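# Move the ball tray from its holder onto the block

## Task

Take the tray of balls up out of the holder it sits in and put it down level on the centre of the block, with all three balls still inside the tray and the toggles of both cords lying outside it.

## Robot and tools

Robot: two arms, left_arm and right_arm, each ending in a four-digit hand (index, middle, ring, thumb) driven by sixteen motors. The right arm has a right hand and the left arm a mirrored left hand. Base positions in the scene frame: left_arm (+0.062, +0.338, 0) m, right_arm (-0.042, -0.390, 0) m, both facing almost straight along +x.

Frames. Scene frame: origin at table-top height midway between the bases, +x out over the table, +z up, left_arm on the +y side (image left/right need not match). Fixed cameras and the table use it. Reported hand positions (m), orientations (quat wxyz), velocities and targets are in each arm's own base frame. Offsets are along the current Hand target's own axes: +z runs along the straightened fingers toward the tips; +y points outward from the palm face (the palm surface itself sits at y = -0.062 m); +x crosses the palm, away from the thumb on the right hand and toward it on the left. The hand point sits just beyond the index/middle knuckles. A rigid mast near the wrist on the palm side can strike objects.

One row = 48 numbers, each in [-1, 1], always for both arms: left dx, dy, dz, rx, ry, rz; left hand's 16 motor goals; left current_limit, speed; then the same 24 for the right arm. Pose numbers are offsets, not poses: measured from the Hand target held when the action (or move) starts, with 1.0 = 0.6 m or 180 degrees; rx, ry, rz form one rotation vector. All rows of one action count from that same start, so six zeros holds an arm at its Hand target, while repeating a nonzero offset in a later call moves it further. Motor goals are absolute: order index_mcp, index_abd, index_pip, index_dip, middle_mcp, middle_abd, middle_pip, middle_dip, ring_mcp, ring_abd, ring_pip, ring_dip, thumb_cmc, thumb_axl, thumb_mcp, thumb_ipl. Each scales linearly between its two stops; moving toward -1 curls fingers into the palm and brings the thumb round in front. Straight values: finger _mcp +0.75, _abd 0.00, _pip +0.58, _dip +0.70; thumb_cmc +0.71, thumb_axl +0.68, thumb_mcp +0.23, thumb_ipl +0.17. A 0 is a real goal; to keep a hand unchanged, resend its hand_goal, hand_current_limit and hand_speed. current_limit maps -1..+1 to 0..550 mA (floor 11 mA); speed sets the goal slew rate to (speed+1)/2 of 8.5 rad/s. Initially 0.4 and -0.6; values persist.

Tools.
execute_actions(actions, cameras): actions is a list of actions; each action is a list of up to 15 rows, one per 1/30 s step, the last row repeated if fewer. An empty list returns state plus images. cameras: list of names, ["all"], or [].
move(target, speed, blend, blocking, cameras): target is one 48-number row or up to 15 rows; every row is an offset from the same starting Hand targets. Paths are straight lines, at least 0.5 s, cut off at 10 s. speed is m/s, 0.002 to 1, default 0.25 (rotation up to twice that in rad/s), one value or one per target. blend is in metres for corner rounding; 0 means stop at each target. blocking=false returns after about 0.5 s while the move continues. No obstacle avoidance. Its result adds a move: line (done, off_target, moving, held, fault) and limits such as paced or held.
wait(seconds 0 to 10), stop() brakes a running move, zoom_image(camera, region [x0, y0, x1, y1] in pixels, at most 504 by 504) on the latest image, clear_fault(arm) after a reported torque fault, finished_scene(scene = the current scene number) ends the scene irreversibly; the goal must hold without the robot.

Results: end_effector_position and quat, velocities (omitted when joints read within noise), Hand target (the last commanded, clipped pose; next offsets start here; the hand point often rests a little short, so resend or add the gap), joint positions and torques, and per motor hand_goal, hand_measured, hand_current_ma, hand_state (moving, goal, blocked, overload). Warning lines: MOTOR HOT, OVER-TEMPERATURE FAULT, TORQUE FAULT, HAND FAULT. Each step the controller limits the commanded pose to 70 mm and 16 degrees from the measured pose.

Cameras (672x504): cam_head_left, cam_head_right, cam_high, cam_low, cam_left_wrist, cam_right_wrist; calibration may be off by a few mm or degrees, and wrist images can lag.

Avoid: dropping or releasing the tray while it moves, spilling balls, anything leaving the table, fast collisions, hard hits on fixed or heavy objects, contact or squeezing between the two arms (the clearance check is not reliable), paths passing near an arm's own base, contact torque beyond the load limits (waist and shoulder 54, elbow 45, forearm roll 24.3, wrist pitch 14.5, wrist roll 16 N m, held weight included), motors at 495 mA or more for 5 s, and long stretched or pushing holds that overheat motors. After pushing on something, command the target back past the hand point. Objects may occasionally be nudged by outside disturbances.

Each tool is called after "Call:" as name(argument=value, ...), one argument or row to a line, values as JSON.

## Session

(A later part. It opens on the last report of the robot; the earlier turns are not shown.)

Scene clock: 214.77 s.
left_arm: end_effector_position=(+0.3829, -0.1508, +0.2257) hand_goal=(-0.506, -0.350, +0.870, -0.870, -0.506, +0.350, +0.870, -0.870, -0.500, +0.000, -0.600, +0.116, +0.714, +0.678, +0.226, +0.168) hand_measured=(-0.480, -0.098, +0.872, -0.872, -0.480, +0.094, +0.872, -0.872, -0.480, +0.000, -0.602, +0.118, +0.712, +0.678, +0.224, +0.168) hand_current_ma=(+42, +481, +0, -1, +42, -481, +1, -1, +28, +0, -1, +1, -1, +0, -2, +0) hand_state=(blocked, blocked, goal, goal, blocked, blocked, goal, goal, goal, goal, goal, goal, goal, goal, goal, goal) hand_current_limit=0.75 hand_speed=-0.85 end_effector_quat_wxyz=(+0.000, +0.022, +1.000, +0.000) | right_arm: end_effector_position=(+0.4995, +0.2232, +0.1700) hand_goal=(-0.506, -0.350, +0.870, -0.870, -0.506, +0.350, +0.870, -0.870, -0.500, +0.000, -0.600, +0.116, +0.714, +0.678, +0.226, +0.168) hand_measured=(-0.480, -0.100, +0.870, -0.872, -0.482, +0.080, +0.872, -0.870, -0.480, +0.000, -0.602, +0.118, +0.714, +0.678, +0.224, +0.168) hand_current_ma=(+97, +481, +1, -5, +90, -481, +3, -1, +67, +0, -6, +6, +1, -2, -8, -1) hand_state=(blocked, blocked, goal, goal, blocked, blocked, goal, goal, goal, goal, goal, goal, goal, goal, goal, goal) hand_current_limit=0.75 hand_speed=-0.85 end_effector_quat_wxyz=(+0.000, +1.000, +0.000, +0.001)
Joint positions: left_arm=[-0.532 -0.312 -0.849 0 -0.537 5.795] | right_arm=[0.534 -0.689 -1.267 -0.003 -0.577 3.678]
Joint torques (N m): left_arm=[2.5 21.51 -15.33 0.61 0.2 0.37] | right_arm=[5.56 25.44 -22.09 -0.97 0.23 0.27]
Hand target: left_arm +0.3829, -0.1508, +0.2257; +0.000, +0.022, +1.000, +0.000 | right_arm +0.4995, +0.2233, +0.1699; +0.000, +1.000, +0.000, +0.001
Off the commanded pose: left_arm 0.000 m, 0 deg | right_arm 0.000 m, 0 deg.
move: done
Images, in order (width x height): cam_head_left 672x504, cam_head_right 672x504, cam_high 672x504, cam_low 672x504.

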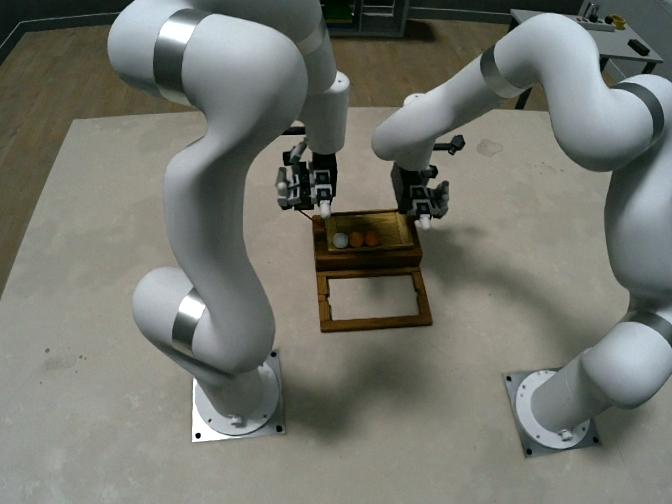

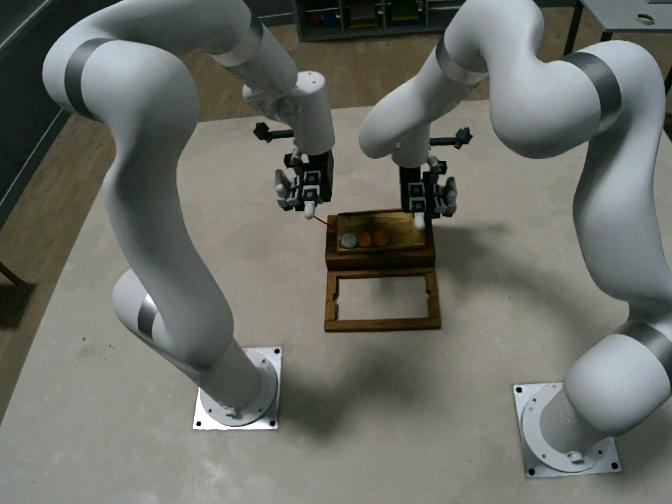

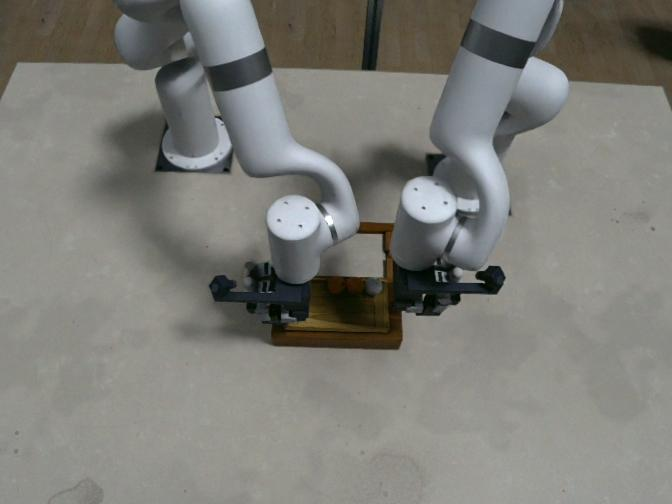

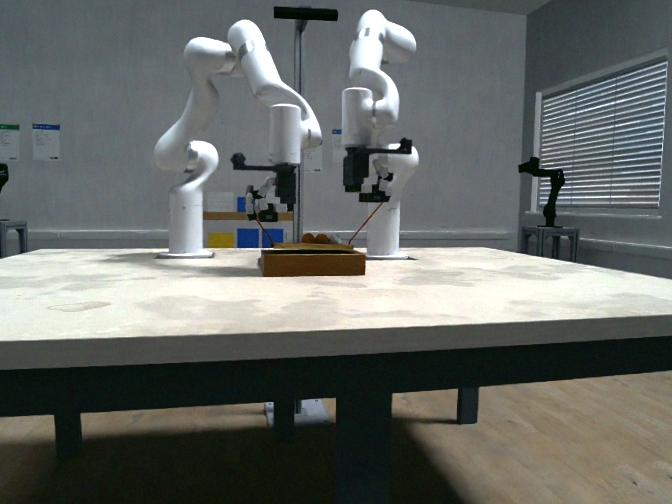

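Call:
move(
  target=[
    [0.0067,0,-0.005,0,0,0,-0.507,-0.35,0.869,-0.87,-0.507,0.35,0.869,-0.87,-0.5,0,-0.6,0.116,0.714,0.677,0.226,0.168,0.75,-0.85,-0.0067,0,0.0033,0,0,0,-0.507,-0.35,0.869,-0.87,-0.507,0.35,0.869,-0.87,-0.5,0,-0.6,0.116,0.714,0.677,0.226,0.168,0.75,-0.85],
    [0.0067,0,0.0317,0,0,0,-0.507,-0.35,0.869,-0.87,-0.507,0.35,0.869,-0.87,-0.5,0,-0.6,0.116,0.714,0.677,0.226,0.168,0.75,-0.85,-0.0067,0,0.04,0,0,0,-0.507,-0.35,0.869,-0.87,-0.507,0.35,0.869,-0.87,-0.5,0,-0.6,0.116,0.714,0.677,0.226,0.168,0.75,-0.85],
  ],
  speed=[0.02,0.015],
  cameras=["cam_low","cam_high","cam_head_left"],
)

Call:
zoom_image(
  camera="cam_low",
  region=[240, 190, 400, 290],
)

Call:
zoom_image(
  camera="cam_high",
  region=[262, 250, 412, 360],
)

Call:
zoom_image(
  camera="cam_head_left",
  region=[300, 180, 430, 280],
)

Scene clock: 232.87 s.
left_arm: end_effector_position=(+0.3789, -0.1506, +0.2067) hand_goal=(-0.506, -0.350, +0.870, -0.870, -0.506, +0.350, +0.870, -0.870, -0.500, +0.000, -0.600, +0.116, +0.714, +0.678, +0.226, +0.168) hand_measured=(-0.480, -0.098, +0.872, -0.872, -0.480, +0.094, +0.872, -0.872, -0.480, +0.000, -0.602, +0.118, +0.712, +0.678, +0.224, +0.168) hand_current_ma=(+42, +481, +0, -1, +42, -481, +1, -1, +28, +0, -1, +1, -1, +0, -2, +0) hand_state=(blocked, blocked, goal, goal, blocked, blocked, goal, goal, goal, goal, goal, goal, goal, goal, goal, goal) hand_current_limit=0.75 hand_speed=-0.85 end_effector_quat_wxyz=(+0.000, +0.022, +1.000, +0.000) | right_arm: end_effector_position=(+0.4955, +0.2232, +0.1460) hand_goal=(-0.506, -0.350, +0.870, -0.870, -0.506, +0.350, +0.870, -0.870, -0.500, +0.000, -0.600, +0.116, +0.714, +0.678, +0.226, +0.168) hand_measured=(-0.482, -0.100, +0.870, -0.872, -0.484, +0.080, +0.872, -0.870, -0.480, +0.000, -0.602, +0.118, +0.714, +0.678, +0.224, +0.168) hand_current_ma=(+86, +481, +1, -5, +80, -481, +3, -1, +67, +0, -6, +6, +1, -2, -8, -1) hand_state=(blocked, blocked, goal, goal, blocked, blocked, goal, goal, goal, goal, goal, goal, goal, goal, goal, goal) hand_current_limit=0.75 hand_speed=-0.85 end_effector_quat_wxyz=(+0.000, +1.000, +0.000, +0.001)
Joint positions: left_arm=[-0.536 -0.34 -0.83 0 -0.491 5.79] | right_arm=[0.537 -0.721 -1.253 -0.003 -0.531 3.682]
Joint torques (N m): left_arm=[-0.61 20.58 -15.09 0.22 0.41 -0.04] | right_arm=[-0.21 25.77 -18.14 -0.91 0.4 0.52]
Hand target: left_arm +0.3789, -0.1506, +0.2067; +0.000, +0.022, +1.000, +0.000 | right_arm +0.4955, +0.2232, +0.1459; +0.000, +1.000, +0.000, +0.001
Off the commanded pose: left_arm 0.000 m, 0 deg | right_arm 0.000 m, 0 deg.
move: done
Images, in order (width x height): cam_head_left 672x504, cam_high 672x504, cam_low 672x504.

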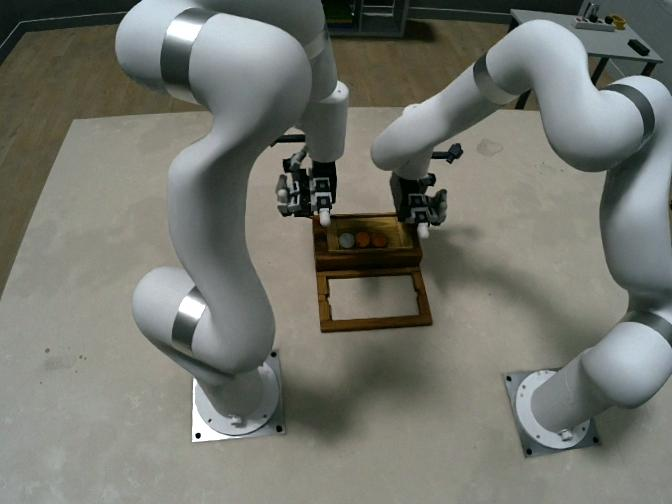

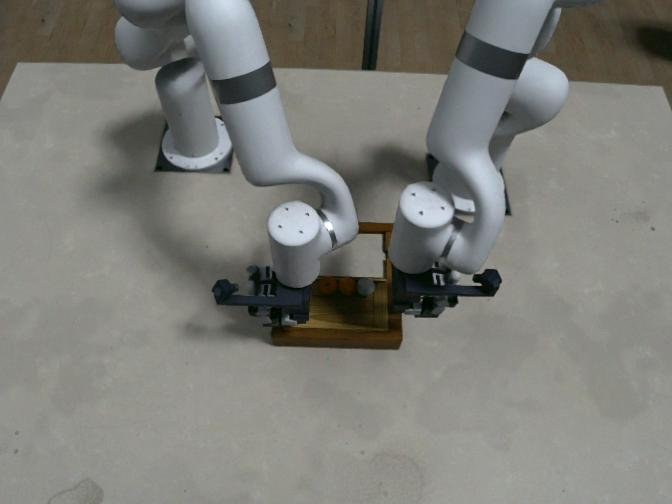

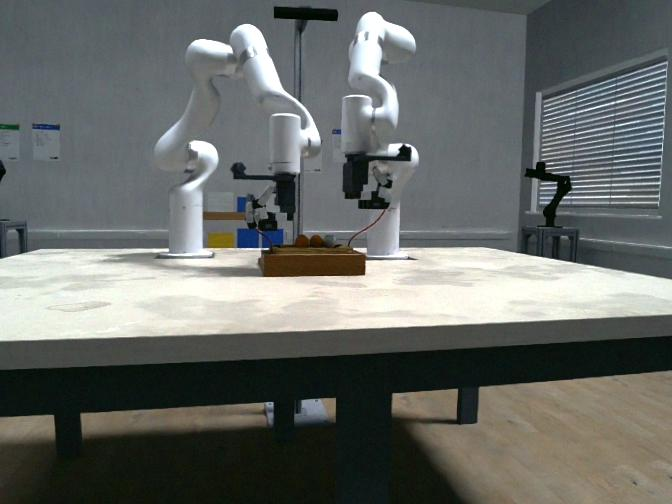

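Scaled by 3.150.

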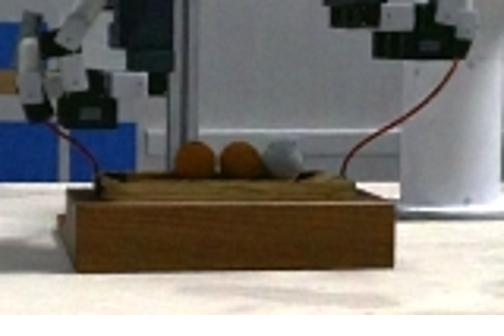

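Scaled by 3.360.

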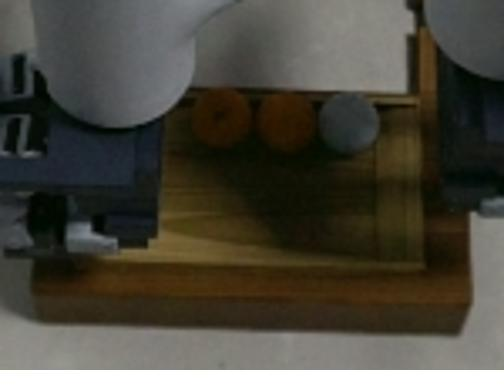

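Scaled by 3.877.

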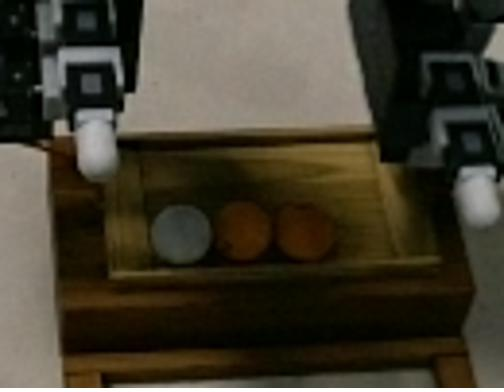

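Call:
move(
  target=[
    [0,0.0267,0.0678,0,0,0,-0.507,-0.35,0.869,-0.87,-0.507,0.35,0.869,-0.87,-0.5,0,-0.6,0.116,0.714,0.677,0.226,0.168,0.75,-0.85,0,0.0032,0,0,0,0,-0.507,-0.35,0.869,-0.87,-0.507,0.35,0.869,-0.87,-0.5,0,-0.6,0.116,0.714,0.677,0.226,0.168,0.75,-0.85],
    [0,0.0275,0.0678,0,0,0,0.068,-0.35,0.869,-0.87,0.068,0.35,0.869,-0.87,-0.5,0,-0.6,0.116,0.714,0.677,0.226,0.168,0.75,-0.85,0,0.004,0,0,0,0,0.068,-0.35,0.869,-0.87,0.068,0.35,0.869,-0.87,-0.5,0,-0.6,0.116,0.714,0.677,0.226,0.168,0.75,-0.85],
    [0,0.085,0.0695,0,0,0,0.479,-0.35,0.869,-0.87,0.479,0.35,0.869,-0.87,-0.5,0,-0.6,0.116,0.714,0.677,0.226,0.168,0.75,-0.85,0,0.0648,-0.0317,0,0,0,0.479,-0.35,0.869,-0.87,0.479,0.35,0.869,-0.87,-0.5,0,-0.6,0.116,0.714,0.677,0.226,0.168,0.75,-0.85],
  ],
  speed=[0.06,0.06,0.08],
  cameras=["cam_low","cam_high"],
)

Call:
zoom_image(
  camera="cam_high",
  region=[262, 250, 412, 360],
)

Call:
zoom_image(
  camera="cam_low",
  region=[220, 170, 420, 290],
)

Scene clock: 272.87 s.
left_arm: end_effector_position=(+0.3811, -0.0996, +0.1650) hand_goal=(+0.480, -0.350, +0.870, -0.870, +0.480, +0.350, +0.870, -0.870, -0.500, +0.000, -0.600, +0.116, +0.714, +0.678, +0.226, +0.168) hand_measured=(+0.480, -0.098, +0.870, -0.872, +0.480, +0.094, +0.870, -0.872, -0.480, +0.000, -0.602, +0.118, +0.712, +0.678, +0.224, +0.168) hand_current_ma=(+0, +481, +0, -1, +0, -481, +0, -1, +28, +0, -1, +1, -1, +0, -2, +0) hand_state=(goal, blocked, goal, goal, goal, blocked, goal, goal, goal, goal, goal, goal, goal, goal, goal, goal) hand_current_limit=0.75 hand_speed=-0.85 end_effector_quat_wxyz=(+0.000, +0.022, +1.000, +0.000) | right_arm: end_effector_position=(+0.4955, +0.1844, +0.1650) hand_goal=(+0.480, -0.350, +0.870, -0.870, +0.480, +0.350, +0.870, -0.870, -0.500, +0.000, -0.600, +0.116, +0.714, +0.678, +0.226, +0.168) hand_measured=(+0.480, -0.100, +0.870, -0.872, +0.480, +0.080, +0.870, -0.870, -0.480, +0.000, -0.602, +0.118, +0.714, +0.678, +0.224, +0.168) hand_current_ma=(+0, +481, +1, -5, -2, -481, +2, -1, +67, +0, -6, +6, +1, -2, -8, -1) hand_state=(goal, blocked, goal, goal, goal, blocked, goal, goal, goal, goal, goal, goal, goal, goal, goal, goal) hand_current_limit=0.75 hand_speed=-0.85 end_effector_quat_wxyz=(+0.000, +1.000, +0.000, +0.001)
Joint positions: left_arm=[-0.434 -0.381 -0.758 0 -0.377 5.892] | right_arm=[0.48 -0.652 -1.19 -0.003 -0.537 3.625]
Joint torques (N m): left_arm=[2.52 25.43 -13.28 0.22 0.37 0.35] | right_arm=[-2.63 27.91 -17.6 0.23 -0.4 -0.28]
Hand target: left_arm +0.3811, -0.0996, +0.1650; +0.000, +0.022, +1.000, +0.000 | right_arm +0.4955, +0.1844, +0.1650; +0.000, +1.000, +0.000, +0.001
Off the commanded pose: left_arm 0.000 m, 0 deg | right_arm 0.000 m, 0 deg.
move: done
Images, in order (width x height): cam_high 672x504, cam_low 672x504.

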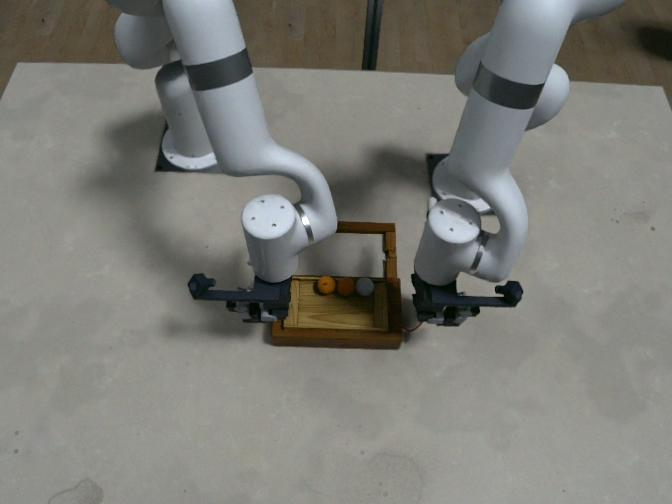

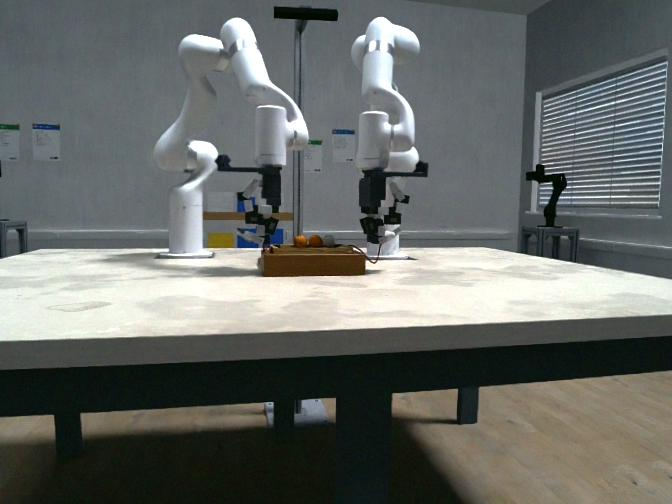

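Scaled by 3.360.

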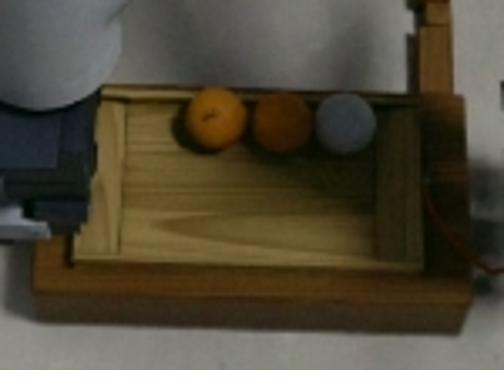

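Scaled by 2.520.

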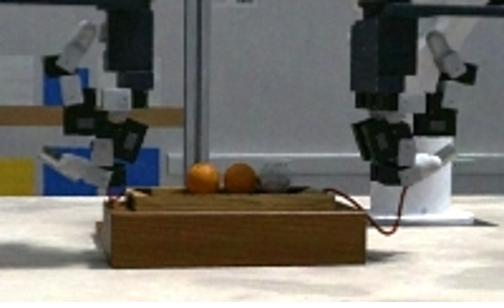

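Call:
move(
  target=[
    [0,0.0667,0,0,0,0,0.479,-0.35,0.869,-0.87,0.479,0.35,0.869,-0.87,-0.5,0,-0.6,0.116,0.714,0.677,0.226,0.168,0.75,-0.85,0,0.0883,0,0,0,0,0.479,-0.35,0.869,-0.87,0.479,0.35,0.869,-0.87,-0.5,0,-0.6,0.116,0.714,0.677,0.226,0.168,0.75,-0.85],
    [0,0.0675,0,0,0,0,0.959,-0.35,0.869,-0.87,0.959,0.35,0.869,-0.87,-0.3,0,-0.81,0.116,0.714,0.677,0.226,0.168,0.75,-0.85,0,0.0891,0,0,0,0,0.959,-0.35,0.869,-0.87,0.959,0.35,0.869,-0.87,-0.3,0,-0.81,0.116,0.714,0.677,0.226,0.168,0.75,-0.85],
    [0,0.1083,0.0417,0,0,0,0.959,-0.35,0.869,-0.87,0.959,0.35,0.869,-0.87,-0.3,0,-0.81,0.116,0.714,0.677,0.226,0.168,0.75,-0.85,0,0.1167,0.0417,0,0,0,0.959,-0.35,0.869,-0.87,0.959,0.35,0.869,-0.87,-0.3,0,-0.81,0.116,0.714,0.677,0.226,0.168,0.75,-0.85],
    [0,0.1083,0.1258,0,0,0,0.959,-0.35,0.869,-0.87,0.959,0.35,0.869,-0.87,-0.3,0,-0.81,0.116,0.714,0.677,0.226,0.168,0.75,-0.85,0,0.1167,0.1258,0,0,0,0.959,-0.35,0.869,-0.87,0.959,0.35,0.869,-0.87,-0.3,0,-0.81,0.116,0.714,0.677,0.226,0.168,0.75,-0.85],
  ],
  speed=[0.08,0.06,0.08,0.06],
  blend=[0,0,0.01,0],
  cameras=["cam_low","cam_high"],
)

Scene clock: 295.77 s.
left_arm: end_effector_position=(+0.3838, -0.0347, +0.0895) hand_goal=(+0.960, -0.350, +0.870, -0.870, +0.960, +0.350, +0.870, -0.870, -0.300, +0.000, -0.810, +0.116, +0.714, +0.678, +0.226, +0.168) hand_measured=(+0.950, -0.098, +0.868, -0.872, +0.950, +0.094, +0.868, -0.872, -0.294, +0.000, -0.806, +0.118, +0.712, +0.678, +0.224, +0.168) hand_current_ma=(-11, +481, -1, -1, -11, -481, -1, -1, +5, +0, +2, +1, -1, +0, -2, +0) hand_state=(goal, blocked, goal, goal, goal, blocked, goal, goal, goal, goal, goal, goal, goal, goal, goal, goal) hand_current_limit=0.75 hand_speed=-0.85 end_effector_quat_wxyz=(+0.000, +0.022, +1.000, +0.000) | right_arm: end_effector_position=(+0.4955, +0.1143, +0.0896) hand_goal=(+0.960, -0.350, +0.870, -0.870, +0.960, +0.350, +0.870, -0.870, -0.300, +0.000, -0.810, +0.116, +0.714, +0.678, +0.226, +0.168) hand_measured=(+0.954, -0.100, +0.868, -0.876, +0.956, +0.080, +0.866, -0.874, -0.294, +0.000, -0.806, +0.118, +0.714, +0.678, +0.224, +0.168) hand_current_ma=(-15, +481, -4, -16, -11, -481, -8, -11, +16, +0, +10, +6, +1, -2, -8, -1) hand_state=(goal, blocked, goal, goal, goal, blocked, goal, goal, goal, goal, goal, goal, goal, goal, goal, goal) hand_current_limit=0.75 hand_speed=-0.85 end_effector_quat_wxyz=(+0.000, +1.000, +0.000, +0.001)
Joint positions: left_arm=[-0.291 -0.526 -0.709 0 -0.183 6.036] | right_arm=[0.368 -0.736 -1.104 -0.004 -0.367 3.514]
Joint torques (N m): left_arm=[3.91 23.4 -14.25 0.93 0.45 -0.19] | right_arm=[-3.79 23.72 -18.57 -0.65 0.58 0.29]
Hand target: left_arm +0.3838, -0.0347, +0.0895; +0.000, +0.022, +1.000, +0.000 | right_arm +0.4955, +0.1143, +0.0896; +0.000, +1.000, +0.000, +0.001
Off the commanded pose: left_arm 0.000 m, 0 deg | right_arm 0.000 m, 0 deg.
move: done
Images, in order (width x height): cam_high 672x504, cam_low 672x504.

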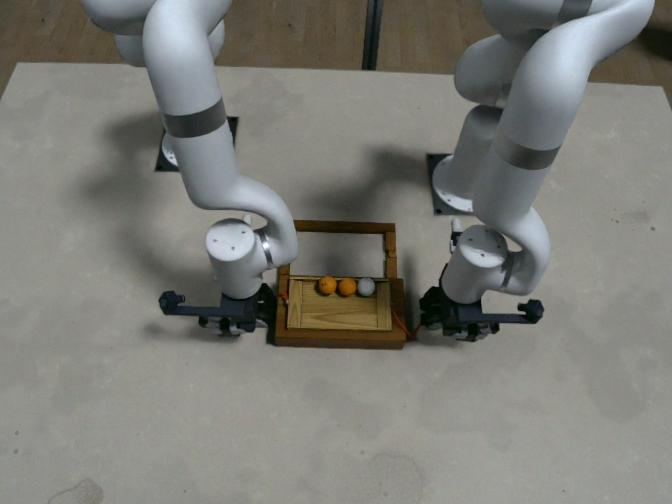

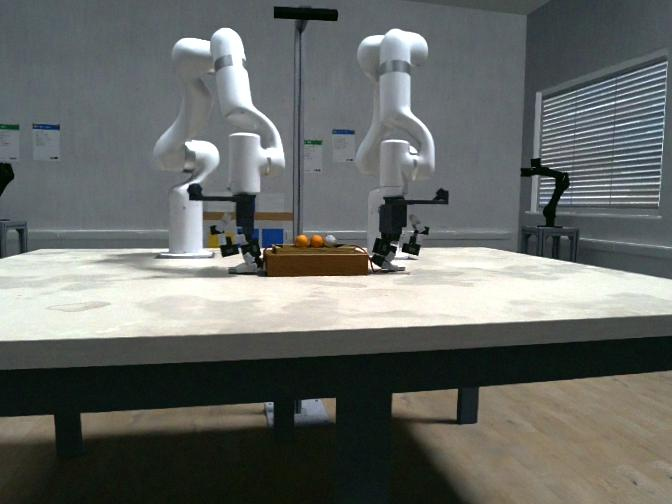

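Now open the fingers at table height and raise.

Call:
move(
  target=[
    [0,0,0.001,0,0,0,0.959,-0.35,0.869,-0.87,0.959,0.35,0.869,-0.87,-0.3,0,-0.81,0.116,0.714,0.677,0.226,0.168,0.75,-0.85,0,0,0.001,0,0,0,0.959,-0.35,0.869,-0.87,0.959,0.35,0.869,-0.87,-0.3,0,-0.81,0.116,0.714,0.677,0.226,0.168,0.75,-0.85],
    [0,0,0.001,0,0,0,0.959,0.12,0.869,-0.87,0.959,-0.12,0.869,-0.87,-0.3,0,-0.81,0.116,0.714,0.677,0.226,0.168,0.75,-0.85,0,0,0.001,0,0,0,0.959,0.12,0.869,-0.87,0.959,-0.12,0.869,-0.87,-0.3,0,-0.81,0.116,0.714,0.677,0.226,0.168,0.75,-0.85],
    [0,0,-0.1,0,0,0,0.959,0.12,0.869,-0.87,0.959,-0.12,0.869,-0.87,-0.3,0,-0.81,0.116,0.714,0.677,0.226,0.168,0.5,-0.85,0,0,-0.1,0,0,0,0.959,0.12,0.869,-0.87,0.959,-0.12,0.869,-0.87,-0.3,0,-0.81,0.116,0.714,0.677,0.226,0.168,0.5,-0.85],
  ],
  speed=[0.05,0.05,0.06],
  cameras=["cam_low","cam_high"],
)

Scene clock: 304.57 s.
left_arm: end_effector_position=(+0.3839, -0.0347, +0.1495) hand_goal=(+0.960, +0.120, +0.870, -0.870, +0.960, -0.120, +0.870, -0.870, -0.300, +0.000, -0.810, +0.116, +0.714, +0.678, +0.226, +0.168) hand_measured=(+0.950, +0.116, +0.868, -0.872, +0.950, -0.116, +0.868, -0.872, -0.294, +0.000, -0.806, +0.118, +0.712, +0.678, +0.224, +0.168) hand_current_ma=(-10, -2, -1, -1, -11, +2, -1, -1, +5, +0, +2, +1, -1, +0, -2, +0) hand_state=(goal, goal, goal, goal, goal, goal, goal, goal, goal, goal, goal, goal, goal, goal, goal, goal) hand_current_limit=0.50 hand_speed=-0.85 end_effector_quat_wxyz=(+0.000, +0.022, +1.000, +0.000) | right_arm: end_effector_position=(+0.4954, +0.1143, +0.1496) hand_goal=(+0.960, +0.120, +0.870, -0.870, +0.960, -0.120, +0.870, -0.870, -0.300, +0.000, -0.810, +0.116, +0.714, +0.678, +0.226, +0.168) hand_measured=(+0.956, +0.116, +0.868, -0.872, +0.956, -0.116, +0.866, -0.872, -0.294, +0.000, -0.806, +0.118, +0.714, +0.678, +0.224, +0.168) hand_current_ma=(-12, -8, -7, -7, -11, +10, -8, -6, +16, +0, +10, +6, +1, -2, -8, -1) hand_state=(goal, goal, goal, goal, goal, goal, goal, goal, goal, goal, goal, goal, goal, goal, goal, goal) hand_current_limit=0.50 hand_speed=-0.85 end_effector_quat_wxyz=(+0.000, +1.000, +0.000, +0.001)
Joint positions: left_arm=[-0.291 -0.378 -0.699 0 -0.321 6.035] | right_arm=[0.368 -0.623 -1.095 -0.003 -0.471 3.513]
Joint torques (N m): left_arm=[1.65 25.7 -16.18 0.29 -0.66 0.3] | right_arm=[5.52 26.45 -19.38 0.62 -0.55 -0.35]
Hand target: left_arm +0.3839, -0.0347, +0.1495; +0.000, +0.022, +1.000, +0.000 | right_arm +0.4954, +0.1143, +0.1496; +0.000, +1.000, +0.000, +0.001
Off the commanded pose: left_arm 0.000 m, 0 deg | right_arm 0.000 m, 0 deg.
move: done
Images, in order (width x height): cam_high 672x504, cam_low 672x504.

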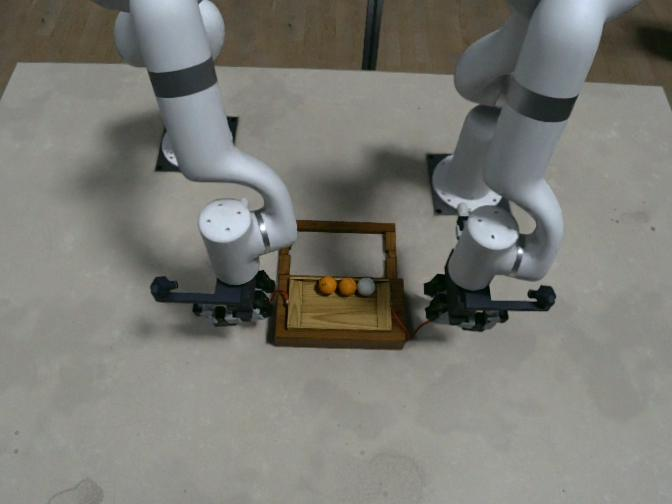

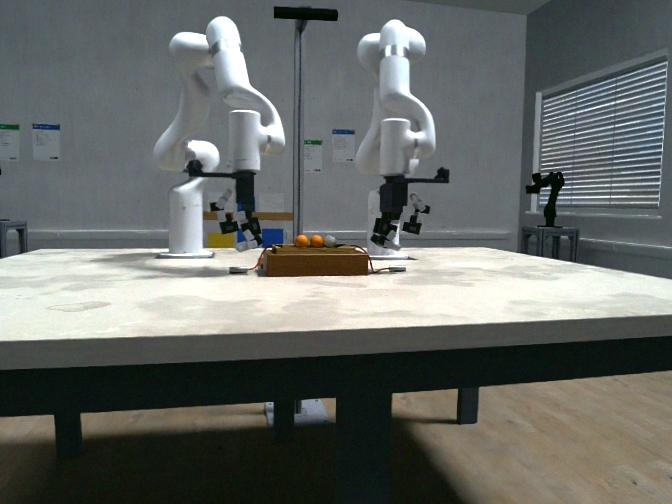

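Call:
zoom_image(
  camera="cam_high",
  region=[240, 200, 460, 365],
)

Call:
zoom_image(
  camera="cam_low",
  region=[210, 190, 430, 300],
)

Scaled by 2.291.

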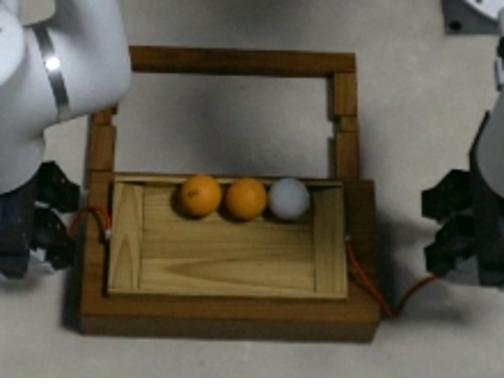

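Scaled by 2.291.

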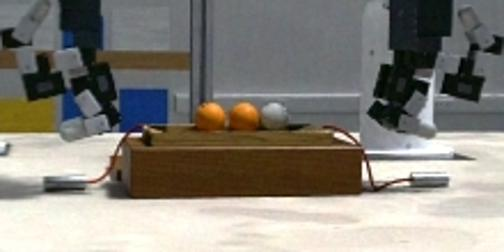

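Call:
zoom_image(
  camera="cam_low",
  region=[255, 230, 385, 285],
)

Scaled by 3.877.

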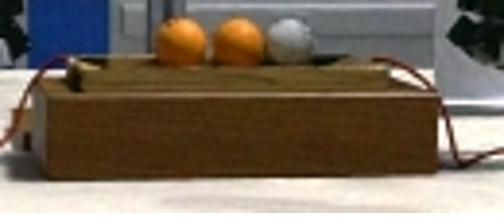

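Call:
move(
  target=[0,0.04,-0.1,0,0,0,0.959,0.12,0.869,-0.87,0.959,-0.12,0.869,-0.87,-0.3,0,-0.81,0.116,0.714,0.677,0.226,0.168,0.5,-0.85,0,0.04,-0.1,0,0,0,0.959,0.12,0.869,-0.87,0.959,-0.12,0.869,-0.87,-0.3,0,-0.81,0.116,0.714,0.677,0.226,0.168,0.5,-0.85],
  speed=0.1,
  cameras=["all"],
)

Scene clock: 322.13 s.
left_arm: end_effector_position=(+0.3849, -0.0107, +0.2095) hand_goal=(+0.960, +0.120, +0.870, -0.870, +0.960, -0.120, +0.870, -0.870, -0.300, +0.000, -0.810, +0.116, +0.714, +0.678, +0.226, +0.168) hand_measured=(+0.950, +0.116, +0.868, -0.872, +0.950, -0.116, +0.868, -0.872, -0.294, +0.000, -0.806, +0.118, +0.712, +0.678, +0.224, +0.168) hand_current_ma=(-10, -2, -1, -1, -11, +2, -1, -1, +5, +0, +2, +1, -1, +0, -2, +0) hand_state=(goal, goal, goal, goal, goal, goal, goal, goal, goal, goal, goal, goal, goal, goal, goal, goal) hand_current_limit=0.50 hand_speed=-0.85 end_effector_quat_wxyz=(+0.000, +0.022, +1.000, +0.000) | right_arm: end_effector_position=(+0.4953, +0.0904, +0.2096) hand_goal=(+0.960, +0.120, +0.870, -0.870, +0.960, -0.120, +0.870, -0.870, -0.300, +0.000, -0.810, +0.116, +0.714, +0.678, +0.226, +0.168) hand_measured=(+0.956, +0.116, +0.868, -0.872, +0.956, -0.116, +0.866, -0.872, -0.294, +0.000, -0.806, +0.118, +0.714, +0.678, +0.224, +0.168) hand_current_ma=(-12, -8, -7, -7, -11, +10, -8, -6, +17, +0, +10, +6, +1, -2, -8, -1) hand_state=(goal, goal, goal, goal, goal, goal, goal, goal, goal, goal, goal, goal, goal, goal, goal, goal) hand_current_limit=0.50 hand_speed=-0.85 end_effector_quat_wxyz=(+0.000, +1.000, +0.000, +0.001)
Joint positions: left_arm=[-0.235 -0.235 -0.699 0 -0.465 6.091] | right_arm=[0.327 -0.506 -1.082 -0.002 -0.575 3.471]
Joint torques (N m): left_arm=[2.78 22.03 -18.35 -0.02 -0.73 0.24] | right_arm=[-3.85 25.75 -18.86 0.33 -0.49 -0.38]
Hand target: left_arm +0.3849, -0.0107, +0.2095; +0.000, +0.022, +1.000, +0.000 | right_arm +0.4953, +0.0904, +0.2096; +0.000, +1.000, +0.000, +0.001
Off the commanded pose: left_arm 0.000 m, 0 deg | right_arm 0.000 m, 0 deg.
move: done
camera_calibration:
cam_left_wrist: T_world_to_cam=[[0.76328, -0.645092, 0.0354933, -0.34513], [-0.465551, -0.511092, 0.722528, -0.0215618], [-0.447957, -0.568015, -0.69043, 0.435524], [0, 0, 0, 1]] pos_world=[0.448489, 0.0137232, 0.328527]
cam_right_wrist: T_world_to_cam=[[-0.769976, -0.638006, 0.00924682, 0.463472], [-0.435766, 0.536378, 0.722777, -0.0337975], [-0.466096, 0.552492, -0.69102, 0.45175], [0, 0, 0, 1]] pos_world=[0.552693, 0.0642379, 0.332311]

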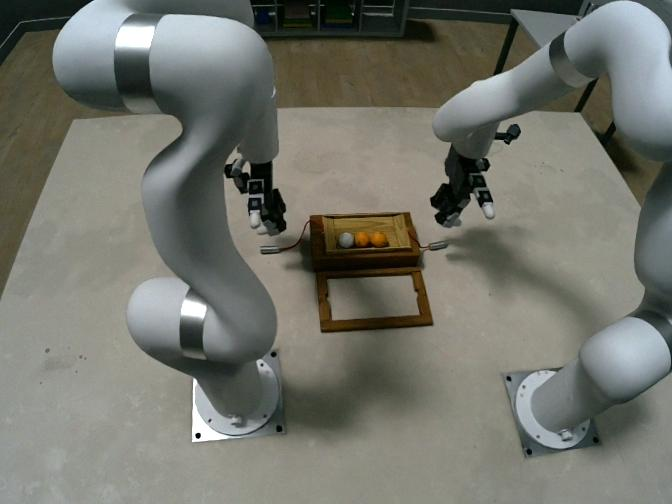

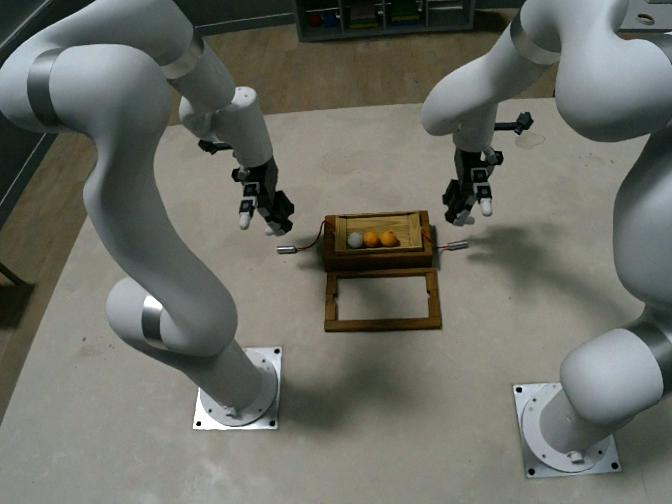

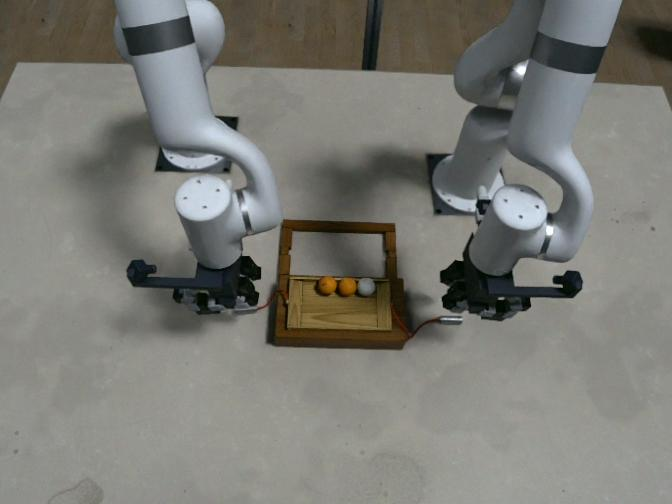

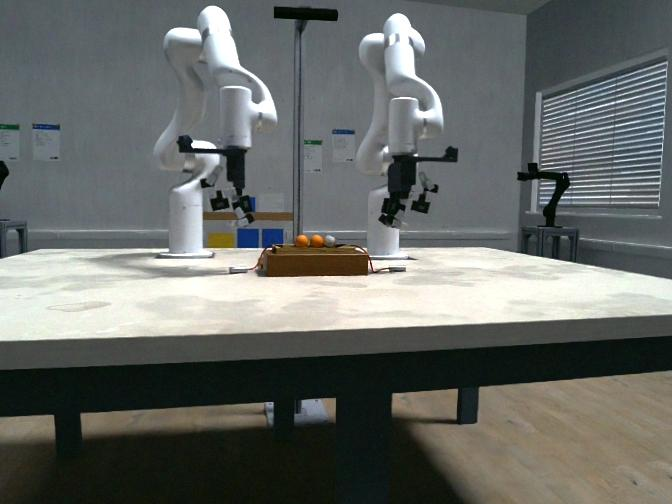

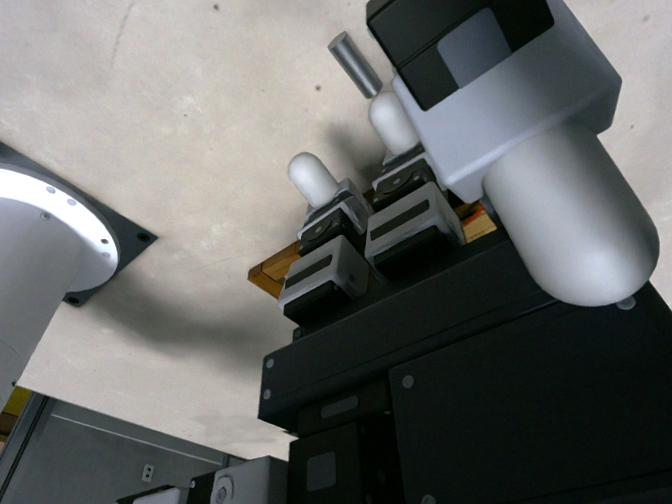

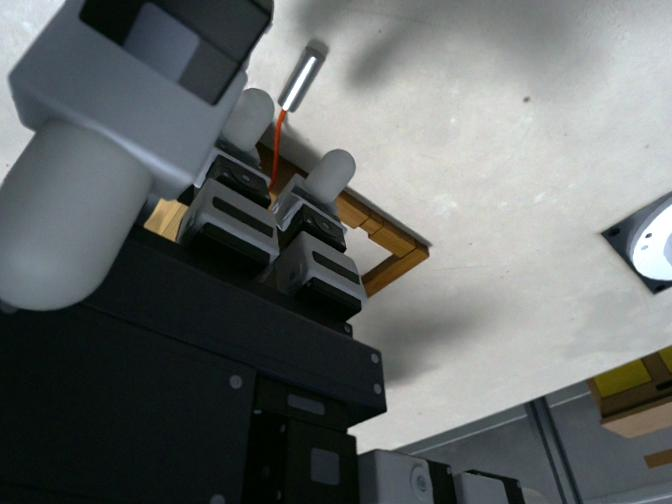

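Call:
zoom_image(
  camera="cam_head_right",
  region=[270, 190, 480, 345],
)

Scaled by 2.400.

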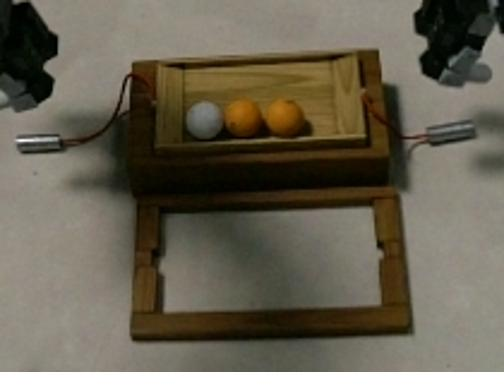

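Call:
finished_scene(
  scene=3,
)

The scene is finished: the task was done.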